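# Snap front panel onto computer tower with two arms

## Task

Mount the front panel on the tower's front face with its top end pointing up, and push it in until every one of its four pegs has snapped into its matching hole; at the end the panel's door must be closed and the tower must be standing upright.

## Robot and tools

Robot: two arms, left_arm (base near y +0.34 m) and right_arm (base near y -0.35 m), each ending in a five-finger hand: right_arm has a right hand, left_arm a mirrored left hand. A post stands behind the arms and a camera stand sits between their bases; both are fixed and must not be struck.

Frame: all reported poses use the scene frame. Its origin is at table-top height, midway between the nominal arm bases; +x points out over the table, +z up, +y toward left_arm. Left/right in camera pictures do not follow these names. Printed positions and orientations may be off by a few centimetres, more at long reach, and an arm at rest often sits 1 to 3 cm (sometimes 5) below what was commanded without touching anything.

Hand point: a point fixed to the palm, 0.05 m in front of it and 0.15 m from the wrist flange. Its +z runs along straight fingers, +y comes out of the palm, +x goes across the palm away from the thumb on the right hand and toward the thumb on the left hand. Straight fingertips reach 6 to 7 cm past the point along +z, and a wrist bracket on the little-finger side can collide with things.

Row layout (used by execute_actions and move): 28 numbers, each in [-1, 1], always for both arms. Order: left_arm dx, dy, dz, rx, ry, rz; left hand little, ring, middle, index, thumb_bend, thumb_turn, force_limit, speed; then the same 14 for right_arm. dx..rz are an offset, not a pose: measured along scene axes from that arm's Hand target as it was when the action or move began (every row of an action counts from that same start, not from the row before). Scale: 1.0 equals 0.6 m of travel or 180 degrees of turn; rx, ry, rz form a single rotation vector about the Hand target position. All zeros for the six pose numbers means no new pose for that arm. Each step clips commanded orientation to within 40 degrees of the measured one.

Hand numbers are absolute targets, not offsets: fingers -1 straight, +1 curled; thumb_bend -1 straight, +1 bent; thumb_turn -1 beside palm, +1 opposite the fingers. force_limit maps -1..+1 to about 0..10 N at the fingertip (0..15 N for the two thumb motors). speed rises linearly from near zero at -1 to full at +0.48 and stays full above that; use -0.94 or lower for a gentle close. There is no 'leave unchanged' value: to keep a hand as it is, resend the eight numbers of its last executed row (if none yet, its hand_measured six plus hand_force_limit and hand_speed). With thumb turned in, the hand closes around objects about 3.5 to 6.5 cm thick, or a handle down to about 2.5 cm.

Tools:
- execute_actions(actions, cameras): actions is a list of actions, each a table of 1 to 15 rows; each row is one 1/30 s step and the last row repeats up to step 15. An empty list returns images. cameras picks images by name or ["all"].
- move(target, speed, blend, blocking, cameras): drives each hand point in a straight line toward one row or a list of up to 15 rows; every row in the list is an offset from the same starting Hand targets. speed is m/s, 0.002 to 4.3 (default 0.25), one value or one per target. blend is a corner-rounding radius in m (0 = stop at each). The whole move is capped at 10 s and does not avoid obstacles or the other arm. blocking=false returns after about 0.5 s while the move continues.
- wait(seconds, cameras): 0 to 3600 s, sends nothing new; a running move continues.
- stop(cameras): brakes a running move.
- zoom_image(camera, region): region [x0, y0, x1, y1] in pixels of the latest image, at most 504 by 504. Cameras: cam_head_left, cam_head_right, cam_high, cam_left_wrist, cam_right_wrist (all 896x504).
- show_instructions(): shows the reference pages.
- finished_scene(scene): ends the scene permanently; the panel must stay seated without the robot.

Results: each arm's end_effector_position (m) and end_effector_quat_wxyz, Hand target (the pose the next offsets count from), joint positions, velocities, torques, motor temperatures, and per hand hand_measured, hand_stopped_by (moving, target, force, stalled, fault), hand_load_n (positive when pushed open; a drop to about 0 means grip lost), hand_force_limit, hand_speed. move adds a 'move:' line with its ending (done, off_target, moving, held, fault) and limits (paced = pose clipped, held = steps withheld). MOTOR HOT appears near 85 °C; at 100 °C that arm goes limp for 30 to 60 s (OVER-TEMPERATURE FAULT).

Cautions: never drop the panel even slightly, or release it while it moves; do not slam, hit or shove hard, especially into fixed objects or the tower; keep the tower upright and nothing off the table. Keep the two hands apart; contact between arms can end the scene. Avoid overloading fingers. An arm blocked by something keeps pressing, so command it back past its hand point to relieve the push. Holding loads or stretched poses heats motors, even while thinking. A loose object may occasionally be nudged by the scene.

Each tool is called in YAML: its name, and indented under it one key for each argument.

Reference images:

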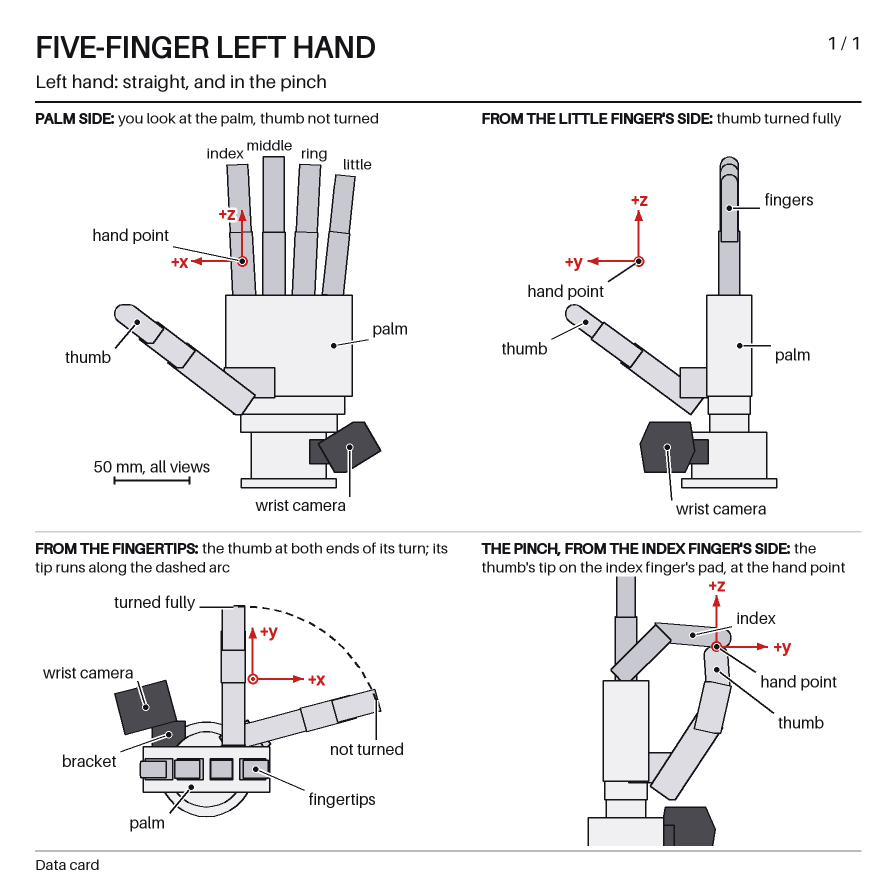

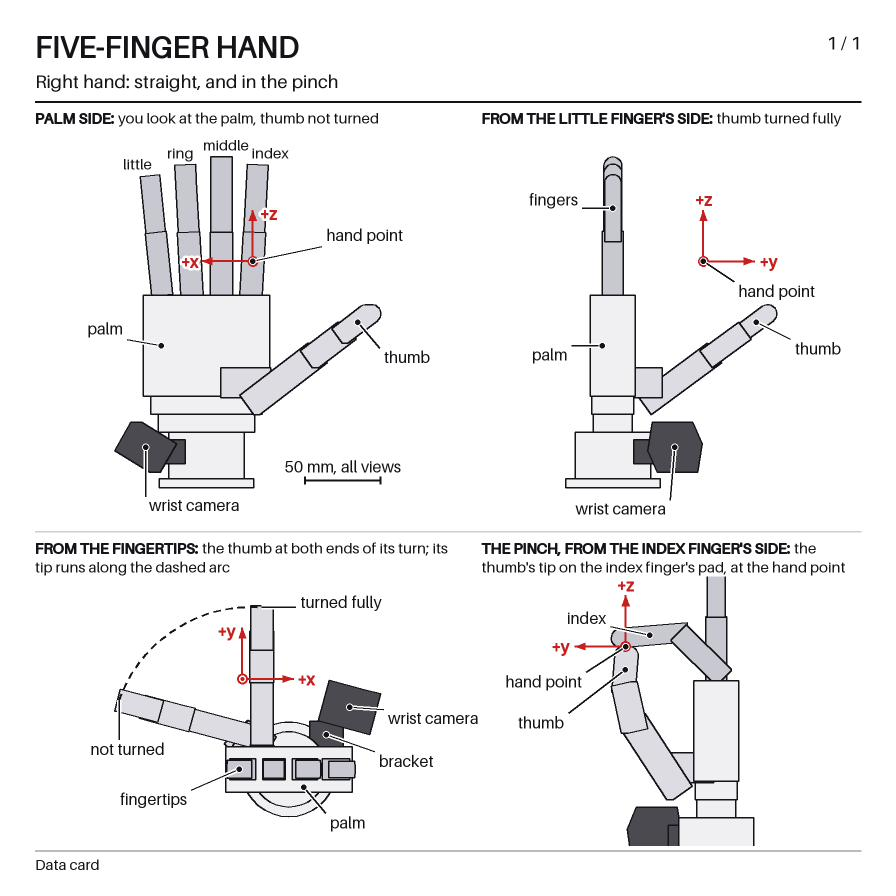

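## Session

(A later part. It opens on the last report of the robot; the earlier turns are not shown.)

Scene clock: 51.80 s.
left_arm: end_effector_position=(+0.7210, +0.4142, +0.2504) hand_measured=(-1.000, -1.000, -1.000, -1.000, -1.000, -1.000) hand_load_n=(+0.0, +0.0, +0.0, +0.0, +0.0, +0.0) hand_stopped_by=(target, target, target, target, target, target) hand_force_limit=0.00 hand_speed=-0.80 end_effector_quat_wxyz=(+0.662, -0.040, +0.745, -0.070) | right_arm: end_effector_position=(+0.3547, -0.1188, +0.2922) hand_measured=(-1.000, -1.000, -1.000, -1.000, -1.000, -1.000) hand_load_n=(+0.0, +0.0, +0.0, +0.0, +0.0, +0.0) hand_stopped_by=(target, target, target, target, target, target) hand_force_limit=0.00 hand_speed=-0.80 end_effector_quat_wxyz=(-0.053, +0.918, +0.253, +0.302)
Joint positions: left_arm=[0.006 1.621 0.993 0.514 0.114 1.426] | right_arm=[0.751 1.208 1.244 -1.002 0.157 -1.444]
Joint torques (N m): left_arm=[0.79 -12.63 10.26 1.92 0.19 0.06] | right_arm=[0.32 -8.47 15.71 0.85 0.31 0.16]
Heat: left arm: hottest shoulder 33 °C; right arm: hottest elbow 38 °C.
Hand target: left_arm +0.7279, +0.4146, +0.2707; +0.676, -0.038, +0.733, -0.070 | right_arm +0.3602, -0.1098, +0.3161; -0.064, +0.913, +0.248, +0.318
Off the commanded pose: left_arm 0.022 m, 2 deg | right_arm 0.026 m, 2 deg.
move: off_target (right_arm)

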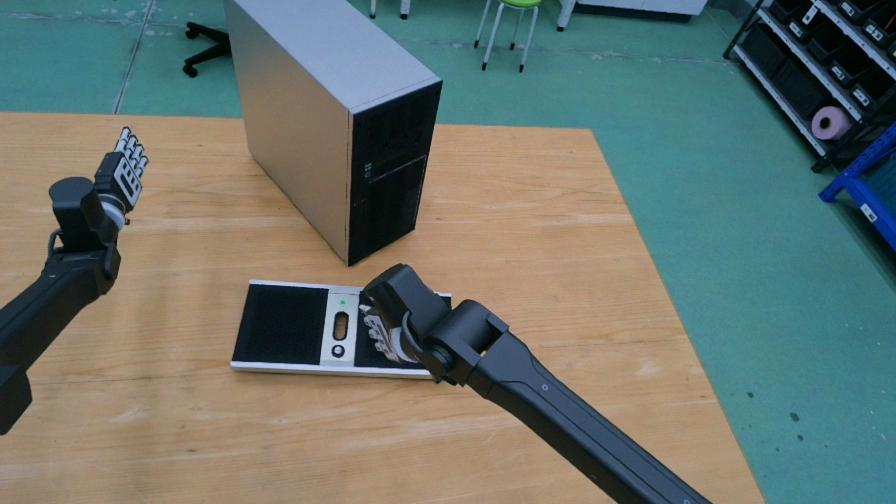

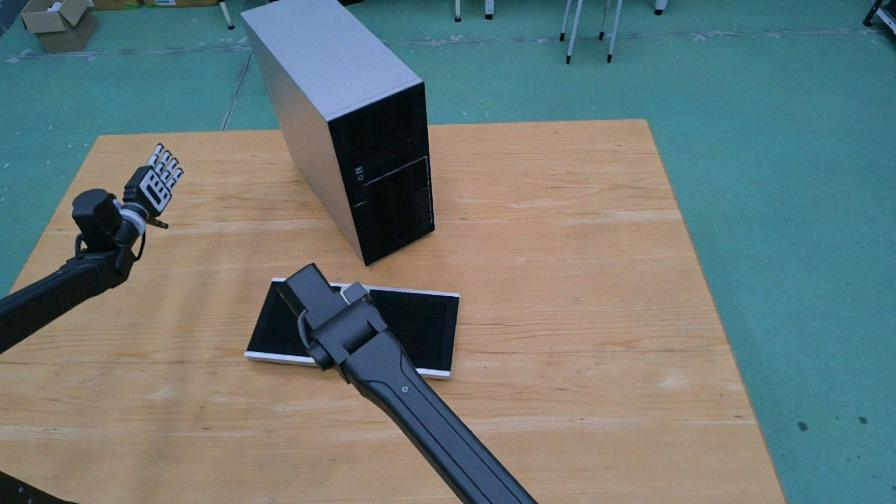

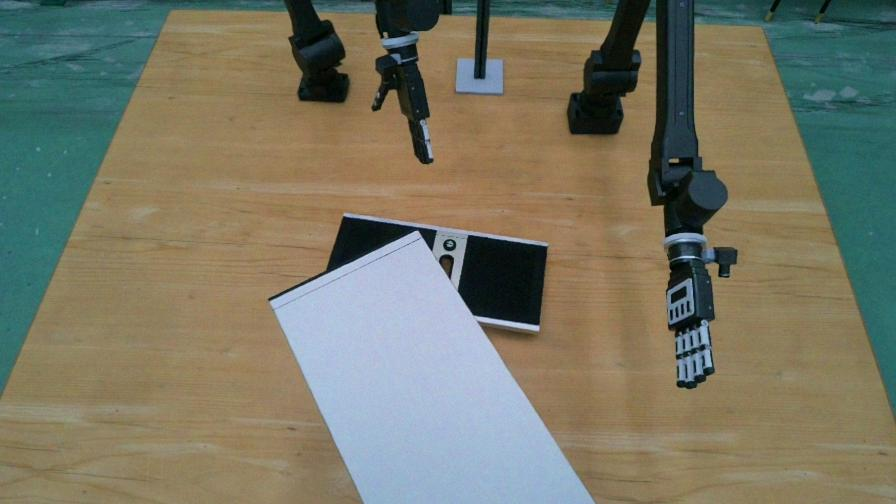

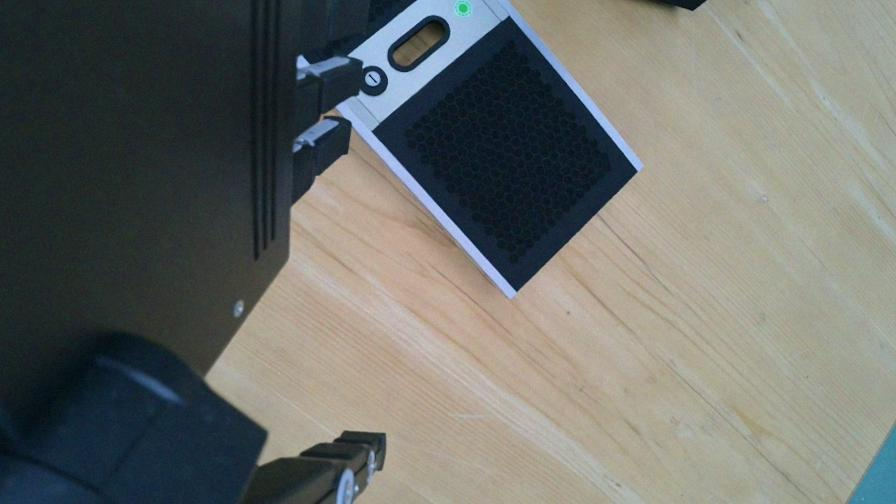

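move:
  target: [0,0,0,0,0,0,-1,-1,-1,-1,-1,-1,0,-0.8, -0.2,-0.317,0.073,0.178,-0.314,0.007,-1,-1,-1,-1,-1,-1,0,-0.8]
  cameras: ["cam_right_wrist"]
  speed: 0.4

Scene clock: 56.63 s.
left_arm: end_effector_position=(+0.7210, +0.4142, +0.2504) hand_measured=(-1.000, -1.000, -1.000, -1.000, -1.000, -1.000) hand_load_n=(+0.0, +0.0, +0.0, +0.0, +0.0, +0.0) hand_stopped_by=(target, target, target, target, target, target) hand_force_limit=0.00 hand_speed=-0.80 end_effector_quat_wxyz=(+0.662, -0.040, +0.745, -0.070) | right_arm: end_effector_position=(+0.2374, -0.2997, +0.3686) hand_measured=(-1.000, -1.000, -1.000, -1.000, -1.000, -1.000) hand_load_n=(+0.0, +0.0, +0.0, +0.0, +0.0, +0.0) hand_stopped_by=(target, target, target, target, target, target) hand_force_limit=0.00 hand_speed=-0.80 end_effector_quat_wxyz=(-0.180, +0.599, +0.168, +0.762)
Joint positions: left_arm=[0.006 1.621 0.993 0.514 0.114 1.426] | right_arm=[0.128 0.017 0.355 -0.091 -0.403 -1.514]
Joint torques (N m): left_arm=[0.79 -12.63 10.19 1.95 0.2 0.07] | right_arm=[-1.14 2.67 9.7 2.61 0.11 0.12]
Heat: left arm: hottest shoulder 33 °C; right arm: hottest elbow 39 °C.
Hand target: left_arm +0.7279, +0.4146, +0.2707; +0.676, -0.038, +0.733, -0.070 | right_arm +0.2403, -0.3000, +0.3599; -0.183, +0.602, +0.165, +0.760
Off the commanded pose: left_arm 0.022 m, 2 deg | right_arm 0.009 m, 1 deg.
move: done

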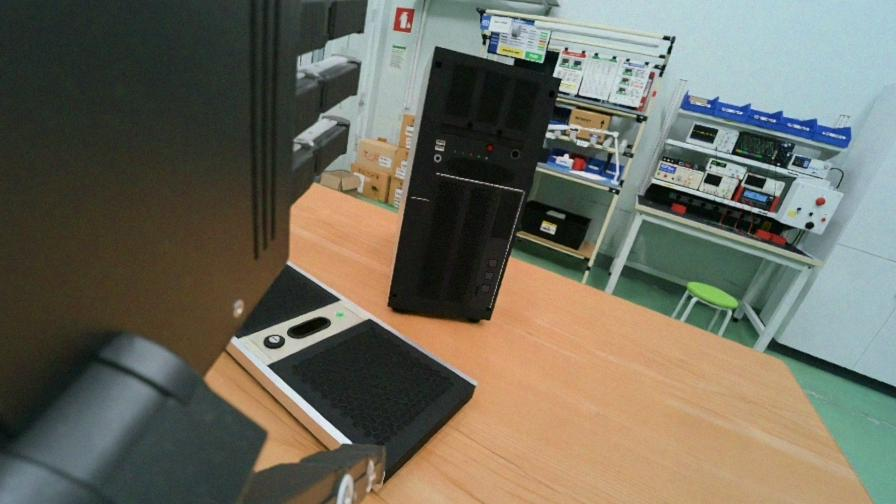

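zoom_image:
  camera: "cam_right_wrist"
  region: [380, 40, 570, 190]

zoom_image:
  camera: "cam_right_wrist"
  region: [370, 180, 560, 330]

Scaled by 2.653.

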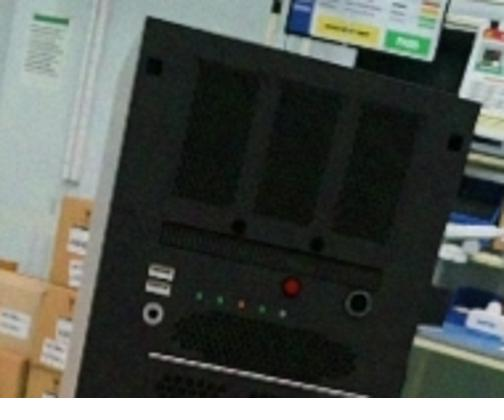

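Scaled by 2.653.

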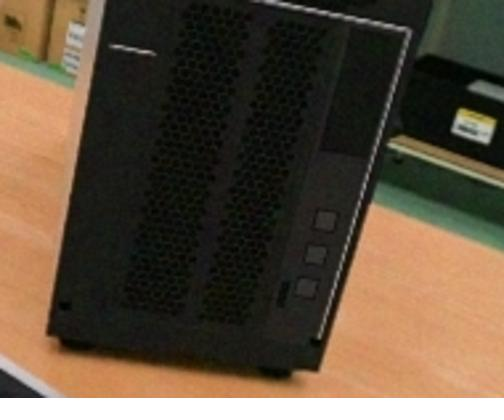

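move:
  target: [-0.38,0.01,-0.02,0.162,0.067,-0.524,-1,-1,-1,-1,-1,-1,0,-0.8, 0,0,0,0,0,0,-1,-1,-1,-1,-1,-1,0,-0.8]
  cameras: ["cam_head_left","cam_high","cam_left_wrist"]
  speed: 0.35

Scene clock: 75.20 s.
left_arm: end_effector_position=(+0.5032, +0.4155, +0.2556) hand_measured=(-1.000, -1.000, -1.000, -1.000, -1.000, -1.000) hand_load_n=(+0.0, +0.0, +0.0, -0.5, +0.0, +0.0) hand_stopped_by=(target, target, target, target, target, target) hand_force_limit=0.00 hand_speed=-0.80 end_effector_quat_wxyz=(+0.647, +0.376, +0.600, -0.283) | right_arm: end_effector_position=(+0.2374, -0.2996, +0.3686) hand_measured=(-1.000, -1.000, -1.000, -1.000, -1.000, -1.000) hand_load_n=(+0.0, +0.0, +0.0, -0.5, +0.0, +0.0) hand_stopped_by=(target, target, target, target, target, target) hand_force_limit=0.00 hand_speed=-0.80 end_effector_quat_wxyz=(-0.180, +0.599, +0.168, +0.762)
Joint positions: left_arm=[0.532 1.348 0.635 0.342 1.561 2.089] | right_arm=[0.128 0.017 0.355 -0.091 -0.403 -1.513]
Joint torques (N m): left_arm=[1.79 -7.59 6.49 1.69 0.63 0.21] | right_arm=[-0.79 3.49 9.25 2.5 0.1 0.14]
Heat: left arm: hottest shoulder 34 °C; right arm: hottest elbow 40 °C.
Hand target: left_arm +0.4999, +0.4208, +0.2589; +0.396, +0.605, +0.592, -0.355 | right_arm +0.2402, -0.3000, +0.3599; -0.183, +0.602, +0.165, +0.760
Off the commanded pose: left_arm 0.007 m, 50 deg; orientation clipped | right_arm 0.009 m, 1 deg.
joint sent to its limit (left arm) — joint 5 (wrist yaw), upper limit; joint 6 (wrist roll), upper limit. The joint targets are off in orientation, not in position.
move: off_target (left_arm); limits=paced

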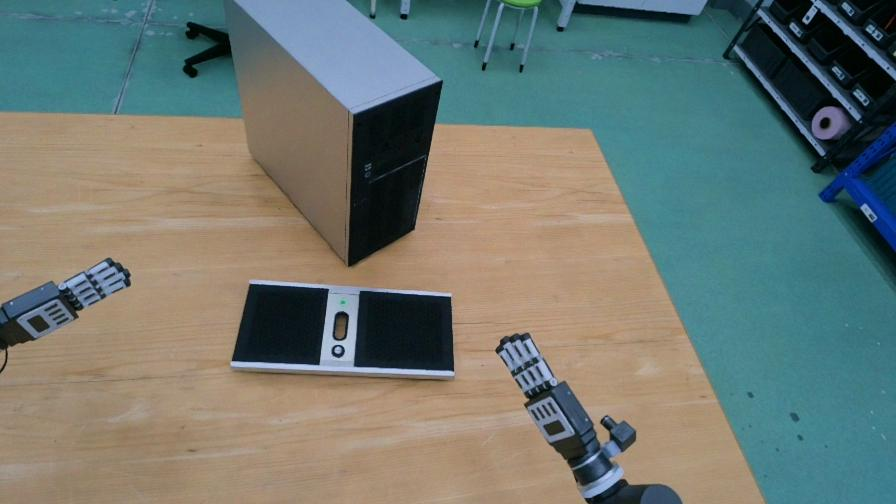

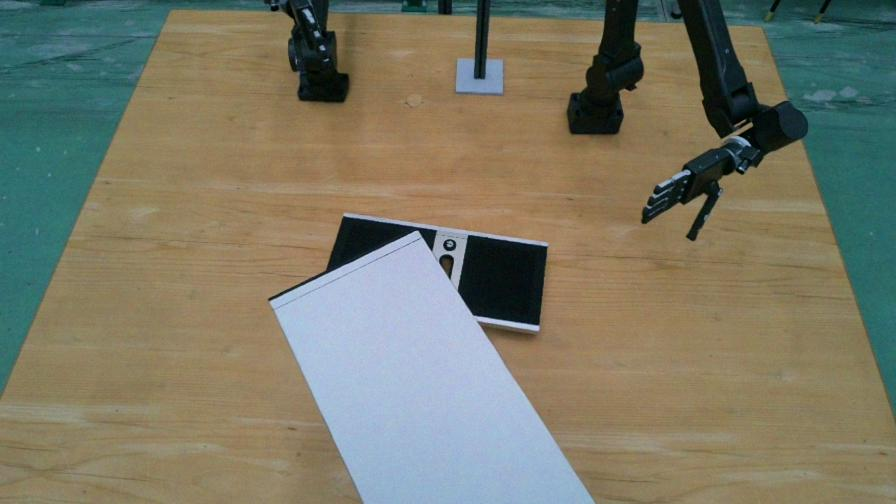

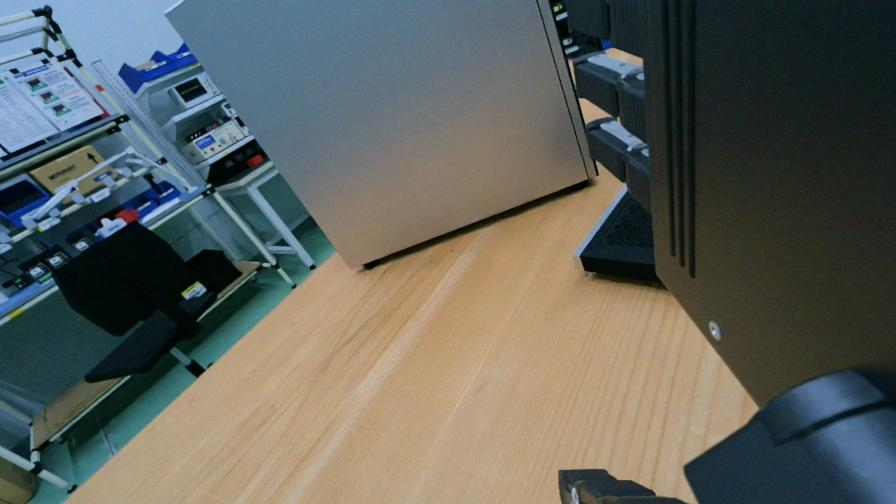

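move:
  target: [-0.167,-0.70,0.10,0.129,0.0835,0.332,-1,-1,-1,-1,-1,-1,0,-0.8, 0,0,0,0,0,0,-1,-1,-1,-1,-1,-1,0,-0.8]
  cameras: ["cam_head_left","cam_high","cam_left_wrist"]
  speed: 0.35

Scene clock: 79.97 s.
left_arm: end_effector_position=(+0.3935, +0.0104, +0.2904) hand_measured=(-1.000, -1.000, -1.000, -1.000, -1.000, -1.000) hand_load_n=(+0.0, +0.0, +0.0, +0.0, +0.0, +0.0) hand_stopped_by=(target, target, target, target, target, target) hand_force_limit=0.00 hand_speed=-0.80 end_effector_quat_wxyz=(+0.299, +0.260, +0.917, -0.048) | right_arm: end_effector_position=(+0.2374, -0.2996, +0.3686) hand_measured=(-1.000, -1.000, -1.000, -1.000, -1.000, -1.000) hand_load_n=(+0.0, +0.0, +0.0, +0.0, +0.0, +0.0) hand_stopped_by=(target, target, target, target, target, target) hand_force_limit=0.00 hand_speed=-0.80 end_effector_quat_wxyz=(-0.180, +0.599, +0.168, +0.762)
Joint positions: left_arm=[-1.015 1.345 1.27 -0.945 -0.291 1.249] | right_arm=[0.128 0.017 0.355 -0.091 -0.403 -1.513]
Joint torques (N m): left_arm=[0.67 -9.7 13.89 0.68 -0.19 -0.09] | right_arm=[-1.73 3.37 9.51 2.65 0.14 0.16]
Heat: left arm: hottest shoulder 34 °C; right arm: hottest elbow 40 °C.
Hand target: left_arm +0.3996, +0.0007, +0.3190; +0.318, +0.248, +0.913, -0.065 | right_arm +0.2402, -0.3000, +0.3599; -0.183, +0.602, +0.165, +0.760
Off the commanded pose: left_arm 0.031 m, 3 deg | right_arm 0.009 m, 1 deg.
move: off_target (left_arm)

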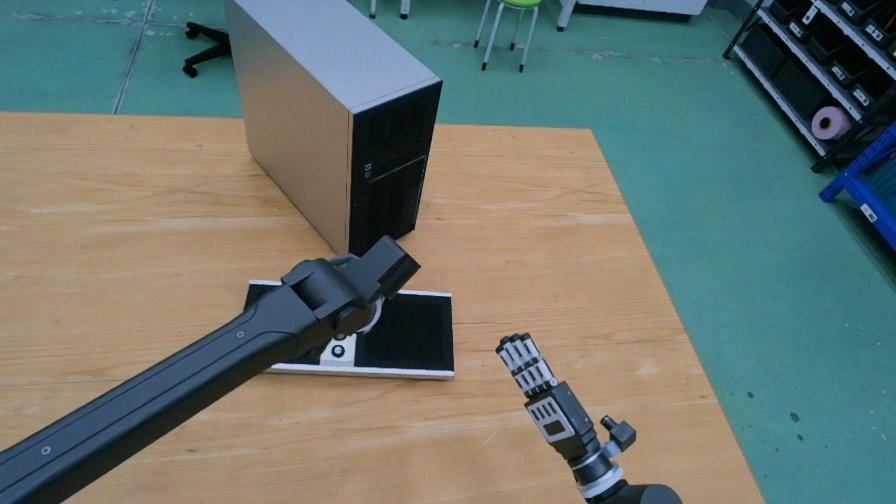

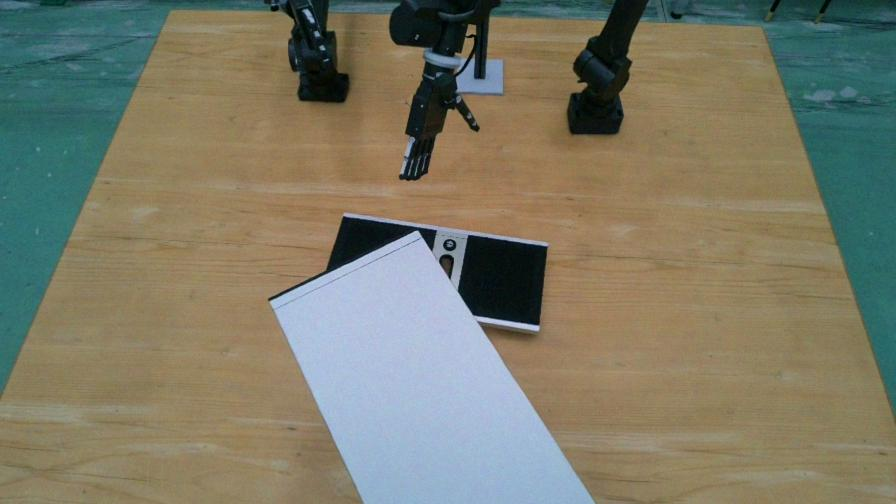

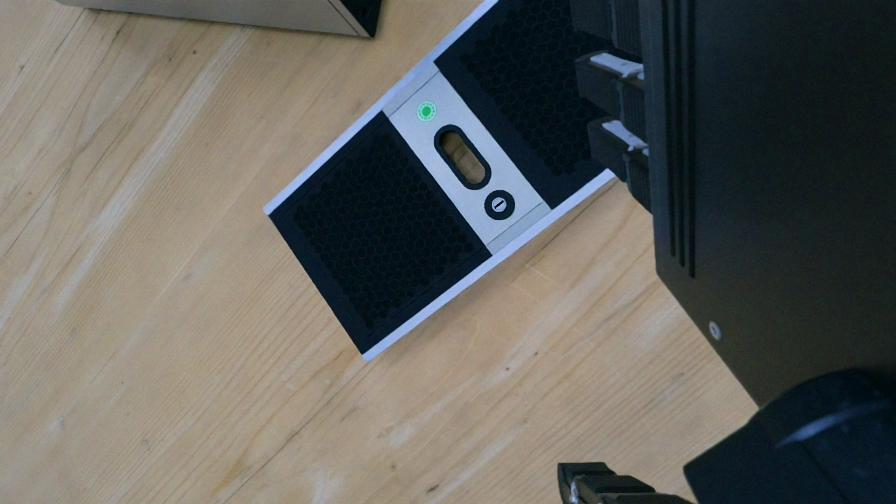

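zoom_image:
  camera: "cam_left_wrist"
  region: [370, 50, 570, 270]

zoom_image:
  camera: "cam_left_wrist"
  region: [250, 100, 500, 370]

Scaled by 2.291.

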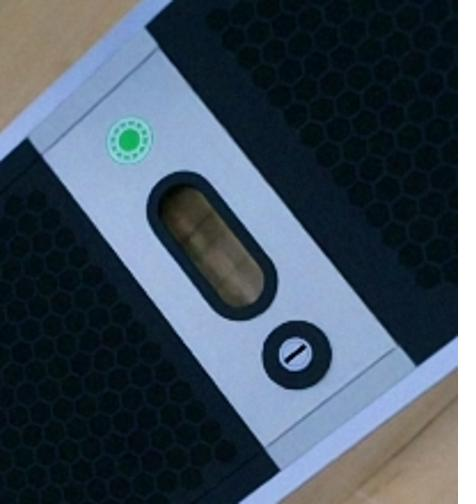

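Scaled by 1.867.

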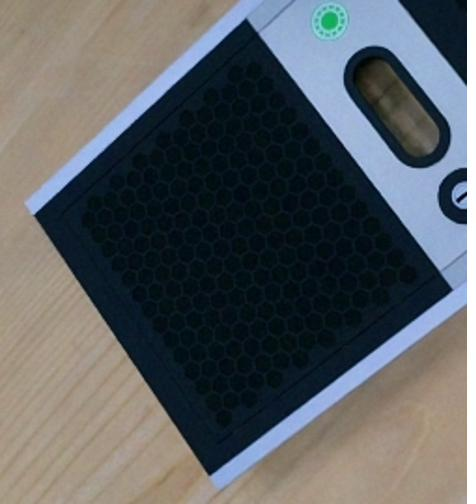

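zoom_image:
  camera: "cam_left_wrist"
  region: [260, 180, 400, 370]

zoom_image:
  camera: "cam_left_wrist"
  region: [440, 0, 640, 230]

Scaled by 2.653.

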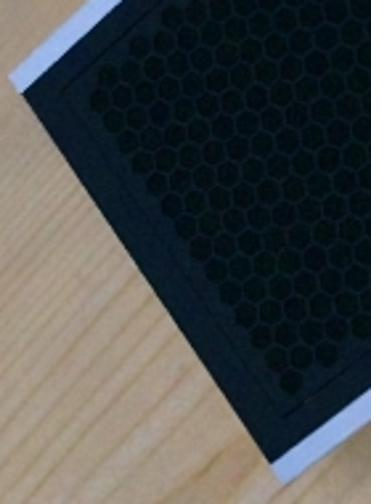

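Scaled by 2.191.

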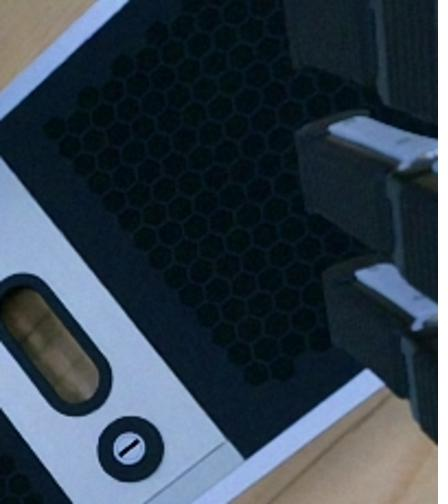

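move:
  target: [-0.1,0.6,0.05,0,0,0,-1,-1,-1,-1,-1,-1,0,-0.8, 0.25,0.03,0.06,0,0,0,-1,-1,-1,-1,-1,-1,0,-0.8]
  cameras: ["cam_right_wrist","cam_head_left"]
  speed: 0.3

Scene clock: 86.50 s.
left_arm: end_effector_position=(+0.3387, +0.3581, +0.3466) hand_measured=(-1.000, -1.000, -1.000, -1.000, -1.000, -1.000) hand_load_n=(+0.0, +0.0, +0.0, +0.0, +0.0, +0.0) hand_stopped_by=(target, target, target, target, target, target) hand_force_limit=0.00 hand_speed=-0.80 end_effector_quat_wxyz=(+0.321, +0.246, +0.912, -0.066) | right_arm: end_effector_position=(+0.3851, -0.2861, +0.3560) hand_measured=(-1.000, -1.000, -1.000, -1.000, -1.000, -1.000) hand_load_n=(+0.0, +0.0, +0.5, +0.0, +0.0, +0.0) hand_stopped_by=(target, target, target, target, target, target) hand_force_limit=0.00 hand_speed=-0.80 end_effector_quat_wxyz=(-0.182, +0.628, +0.160, +0.739)
Joint positions: left_arm=[-0.008 0.7 0.994 -1.264 0.31 2.05] | right_arm=[0.135 0.713 0.475 0.41 -0.388 -1.513]
Joint torques (N m): left_arm=[1.61 -0.38 9.83 0.8 0.53 0.19] | right_arm=[0.97 -1.61 16.25 3.06 0.29 0.05]
Heat: left arm: hottest shoulder 33 °C; right arm: hottest elbow 40 °C.
Hand target: left_arm +0.3395, +0.3607, +0.3489; +0.318, +0.248, +0.913, -0.065 | right_arm +0.3903, -0.2819, +0.3958; -0.183, +0.602, +0.165, +0.760
Off the commanded pose: left_arm 0.004 m, 0 deg | right_arm 0.041 m, 4 deg.
move: off_target (right_arm)
Images, in order (width x height): cam_head_left 896x504, cam_right_wrist 896x504.

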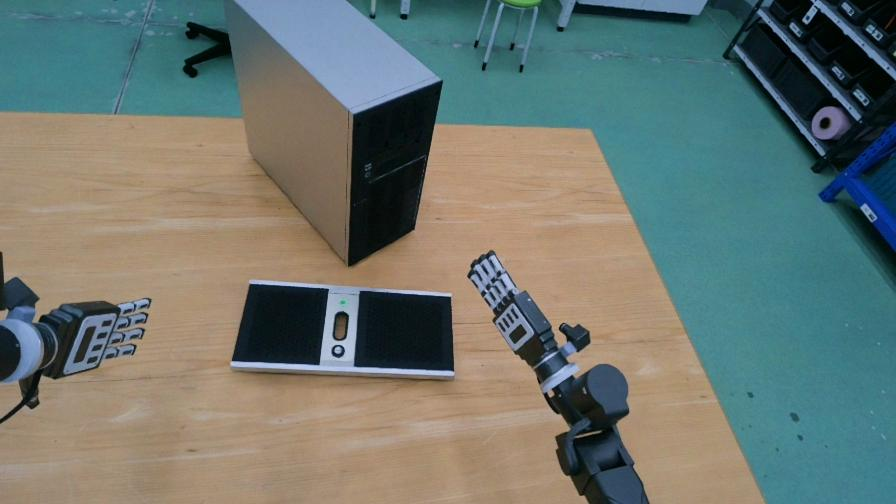

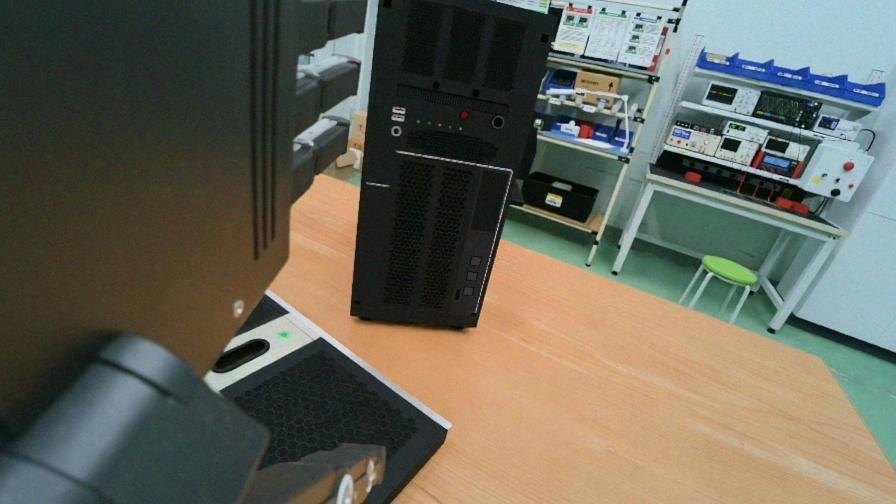

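zoom_image:
  camera: "cam_right_wrist"
  region: [360, 0, 570, 160]

zoom_image:
  camera: "cam_right_wrist"
  region: [340, 180, 540, 340]

Scaled by 2.400.

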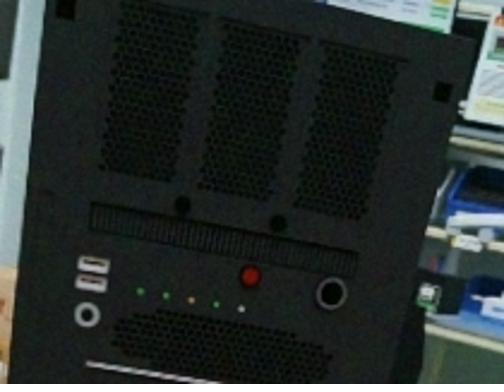

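Scaled by 2.520.

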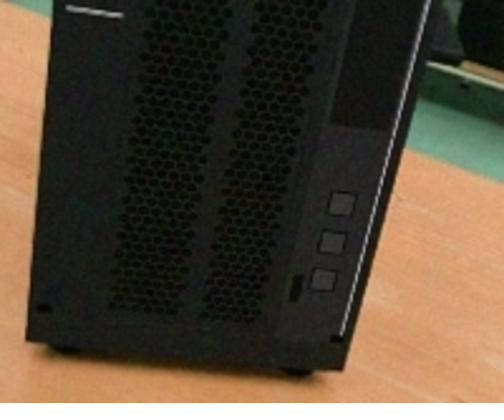

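move:
  target: [0,0,0,0,0,0,-1,-1,-1,-1,-1,-1,0,-0.8, -0.017,-0.23,-0.28,0.352,0.380,0.161,-1,-1,-1,-1,-1,-1,0,-0.8]
  cameras: []
  speed: 0.4

move:
  target: [0,0,0,0,0,0,-1,-1,-1,-1,-1,-1,0,-0.8, 0.07,-0.033,-0.12,0.229,0.446,0.0846,-1,-1,-1,-1,-1,-1,0,-0.8]
  cameras: ["all"]
  speed: 0.3

Scene clock: 94.60 s.
left_arm: end_effector_position=(+0.3388, +0.3581, +0.3467) hand_measured=(-1.000, -1.000, -1.000, -1.000, -1.000, -1.000) hand_load_n=(+0.0, +0.0, +0.0, +0.0, +0.0, +0.0) hand_stopped_by=(target, target, target, target, target, target) hand_force_limit=0.00 hand_speed=-0.80 end_effector_quat_wxyz=(+0.321, +0.246, +0.912, -0.066) | right_arm: end_effector_position=(+0.3693, -0.4099, +0.2121) hand_measured=(-1.000, -1.000, -1.000, -1.000, -1.000, -1.000) hand_load_n=(+0.0, +0.0, +0.0, +0.0, +0.0, +0.0) hand_stopped_by=(target, target, target, target, target, target) hand_force_limit=0.00 hand_speed=-0.80 end_effector_quat_wxyz=(+0.674, -0.668, +0.233, -0.212)
Joint positions: left_arm=[-0.008 0.7 0.994 -1.264 0.31 2.051] | right_arm=[-0.604 1.378 0.773 0.194 -1.569 -0.379]
Joint torques (N m): left_arm=[1.73 -0.44 9.84 0.81 0.53 0.21] | right_arm=[-0.62 -8.23 13.14 1.05 -0.36 0.17]
Heat: left arm: hottest shoulder 33 °C; right arm: hottest elbow 41 °C.
Hand target: left_arm +0.3395, +0.3607, +0.3489; +0.318, +0.248, +0.913, -0.065 | right_arm +0.3801, -0.4199, +0.2278; +0.671, -0.671, +0.225, -0.223
Off the commanded pose: left_arm 0.004 m, 0 deg | right_arm 0.021 m, 2 deg.
move: off_target (right_arm)

Scene clock: 99.13 s.
left_arm: end_effector_position=(+0.3388, +0.3581, +0.3467) hand_measured=(-1.000, -1.000, -1.000, -1.000, -1.000, -1.000) hand_load_n=(+0.0, +0.0, +0.0, +0.0, +0.0, +0.0) hand_stopped_by=(target, target, target, target, target, target) hand_force_limit=0.00 hand_speed=-0.80 end_effector_quat_wxyz=(+0.321, +0.246, +0.912, -0.066) | right_arm: end_effector_position=(+0.4192, -0.4412, +0.1625) hand_measured=(-1.000, -1.000, -1.000, -1.000, -1.000, -1.000) hand_load_n=(+0.0, +0.0, +0.0, +0.0, +0.0, +0.0) hand_stopped_by=(target, target, target, target, target, target) hand_force_limit=0.00 hand_speed=-0.80 end_effector_quat_wxyz=(+0.632, -0.334, +0.614, +0.334)
Joint positions: left_arm=[-0.008 0.7 0.994 -1.264 0.31 2.051] | right_arm=[-0.586 1.883 0.958 0.357 -1.612 0.991]
Joint torques (N m): left_arm=[1.61 -0.44 9.84 0.85 0.54 0.19] | right_arm=[-0.5 -12.04 7.38 1.94 -0.44 0.26]
Heat: left arm: hottest shoulder 33 °C; right arm: hottest elbow 41 °C.
Hand target: left_arm +0.3395, +0.3607, +0.3489; +0.318, +0.248, +0.913, -0.065 | right_arm +0.4221, -0.4398, +0.1557; +0.570, -0.418, +0.570, +0.419
Off the commanded pose: left_arm 0.004 m, 0 deg | right_arm 0.008 m, 16 deg.
joint sent to its limit (right arm) — joint 5 (wrist yaw), lower limit. The joint targets are off in orientation, not in position.
move: off_target (right_arm)

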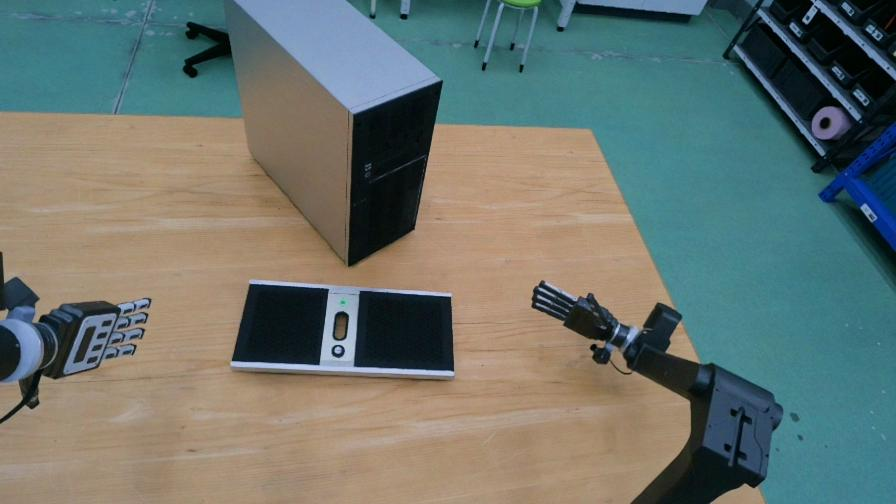

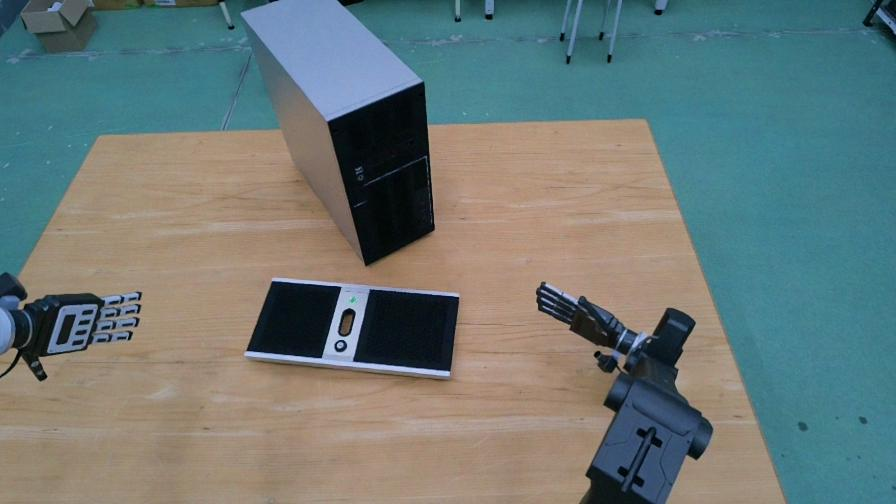

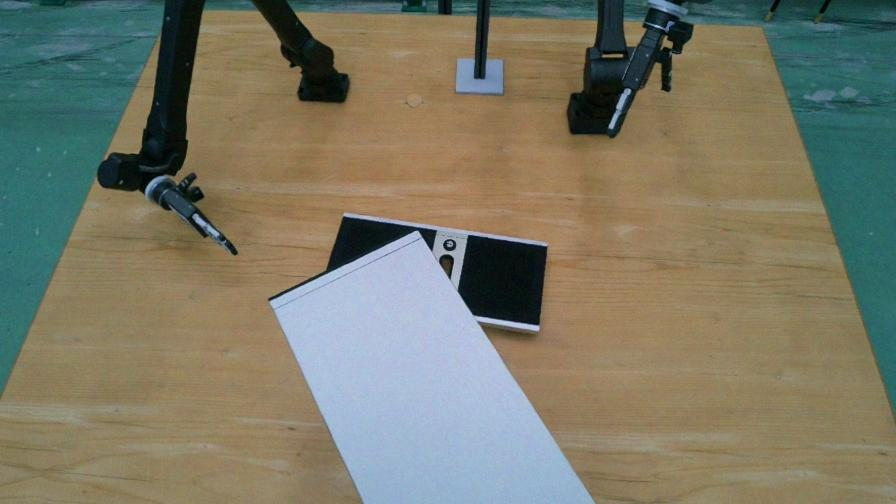

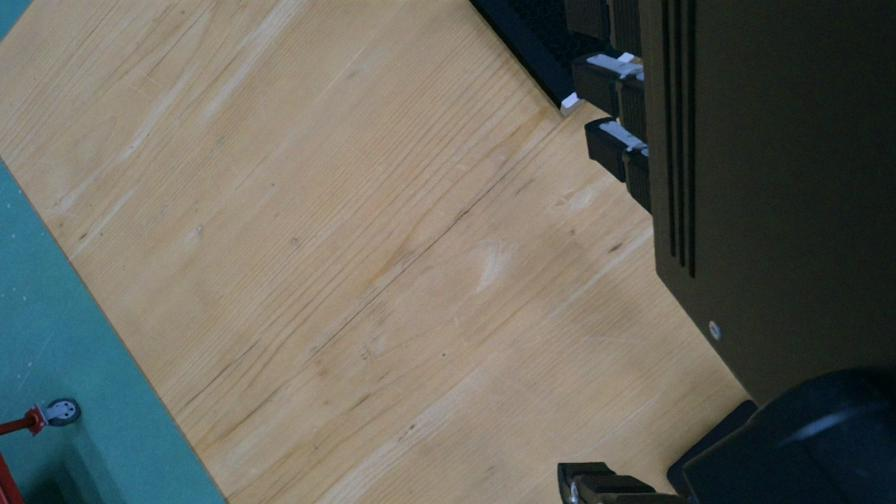

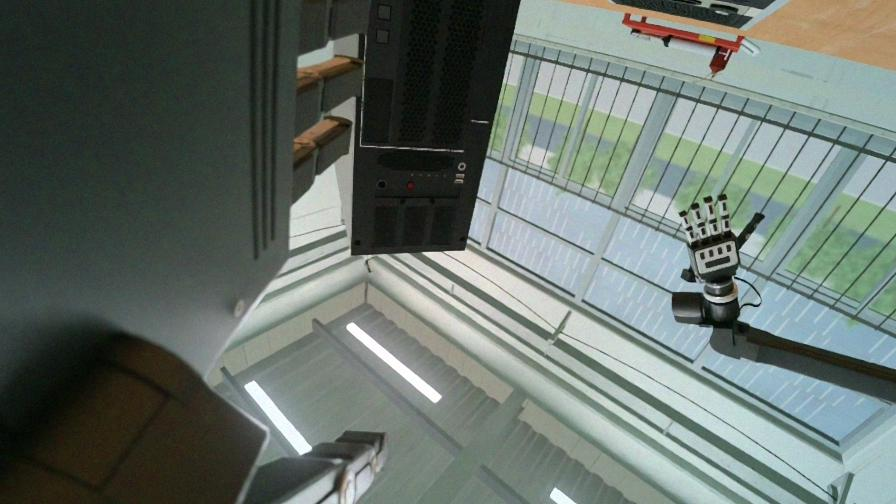

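zoom_image:
  camera: "cam_right_wrist"
  region: [340, 0, 540, 270]

zoom_image:
  camera: "cam_right_wrist"
  region: [610, 0, 810, 60]

Scaled by 1.867.

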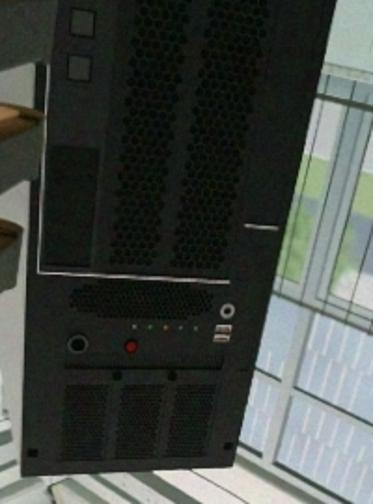

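Scaled by 2.520.

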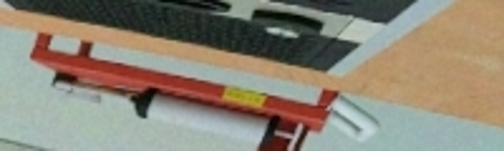

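move:
  target: [0,0,0,0,0,0,-1,-1,-1,-1,-1,-1,0,-0.8, -0.37,0.366,0.02,-0.036,0.034,-0.284,-1,-1,-1,-1,-1,-1,0,-0.8]
  cameras: ["all"]
  speed: 0.3

Scene clock: 103.30 s.
left_arm: end_effector_position=(+0.3388, +0.3581, +0.3467) hand_measured=(-1.000, -1.000, -1.000, -1.000, -1.000, -1.000) hand_load_n=(+0.0, +0.0, +0.0, +0.0, +0.0, +0.0) hand_stopped_by=(target, target, target, target, target, target) hand_force_limit=0.00 hand_speed=-0.80 end_effector_quat_wxyz=(+0.321, +0.246, +0.912, -0.066) | right_arm: end_effector_position=(+0.2611, -0.2830, +0.1501) hand_measured=(-1.000, -1.000, -1.000, -1.000, -1.000, -1.000) hand_load_n=(+0.0, +0.5, +0.0, +0.0, +0.0, +0.0) hand_stopped_by=(target, target, target, target, target, target) hand_force_limit=0.00 hand_speed=-0.80 end_effector_quat_wxyz=(+0.633, -0.213, +0.725, +0.167)
Joint positions: left_arm=[-0.008 0.7 0.994 -1.264 0.31 2.051] | right_arm=[-0.461 1.188 0.086 0.823 -1.024 1.304]
Joint torques (N m): left_arm=[1.67 -0.5 9.87 0.83 0.53 0.19] | right_arm=[-0.5 -2.49 7.99 1.63 -0.06 0.02]
Heat: left arm: hottest shoulder 33 °C; right arm: hottest elbow 40 °C.
Hand target: left_arm +0.3395, +0.3607, +0.3489; +0.318, +0.248, +0.913, -0.065 | right_arm +0.2694, -0.2892, +0.1553; +0.638, -0.216, +0.722, +0.159 (not the last commanded pose)
Off the commanded pose: left_arm 0.004 m, 0 deg | right_arm 0.089 m, 10 deg.
move: held (right_arm; a check stopped the path); limits=held
pose unreachable (right arm): on one or more control steps of this call, first in action 0 (counted from 0), this arm could not follow its commanded pose, so it was not sent that pose on those steps. It may still have moved: this result reports where it is.
cause: moving toward the commanded pose would bring two parts of the arm too close to each other (joints 2 (shoulder) and 3 (elbow) lie between them).

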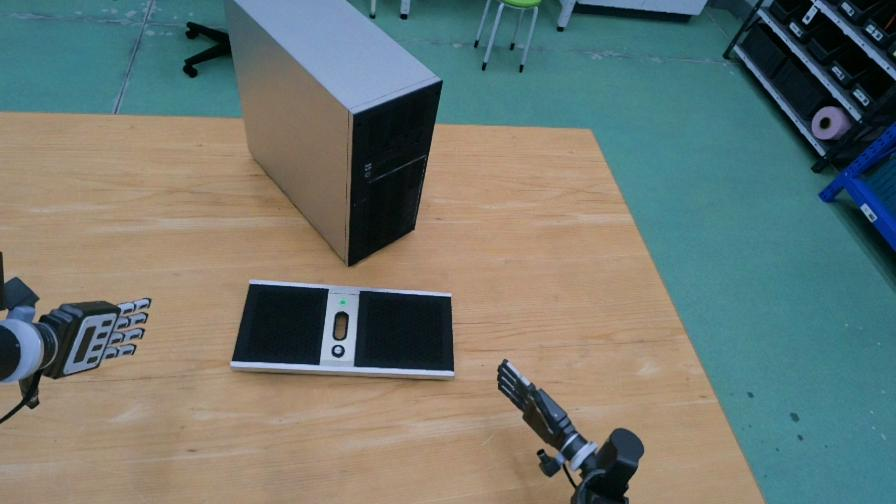

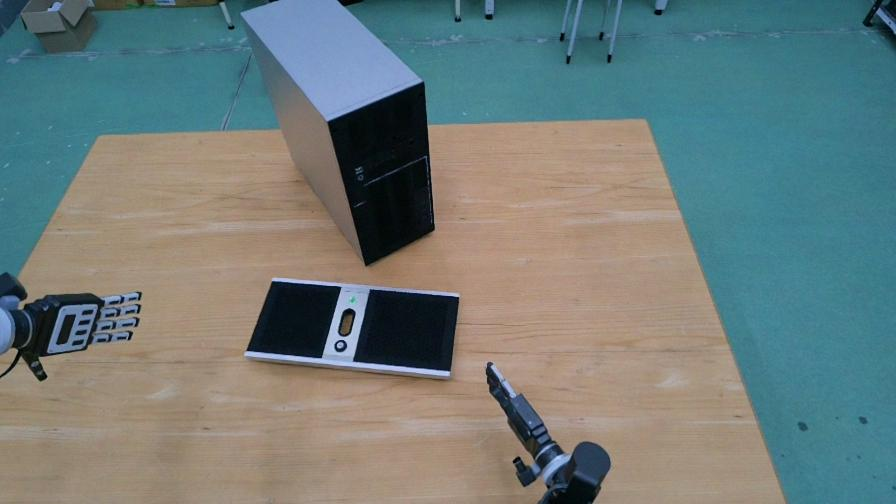

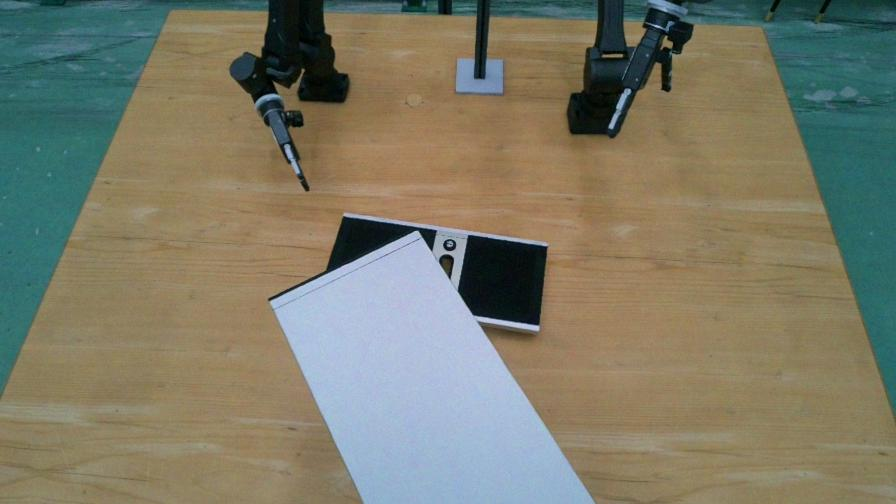

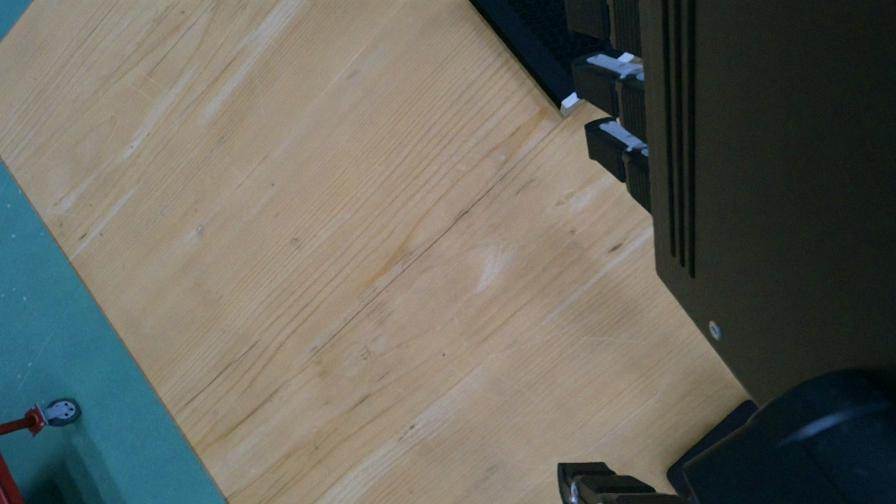

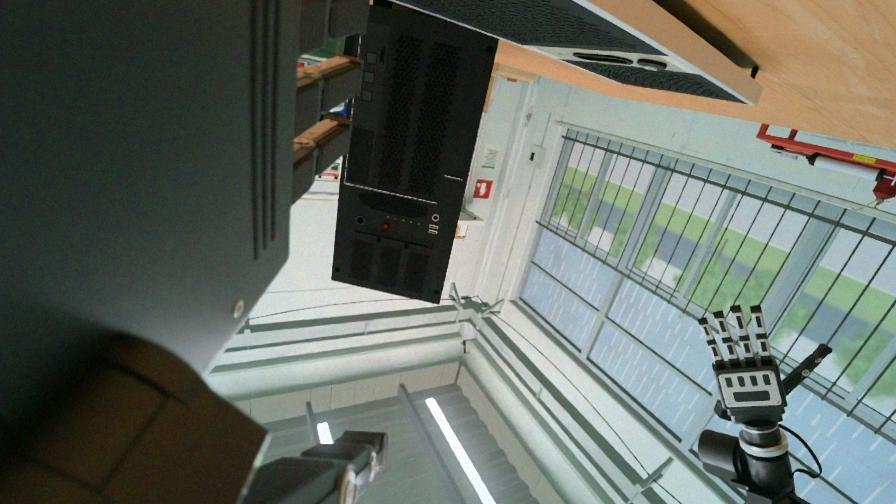

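zoom_image:
  camera: "cam_right_wrist"
  region: [560, 0, 860, 130]

Scaled by 1.680.

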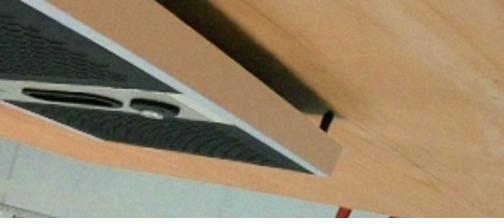

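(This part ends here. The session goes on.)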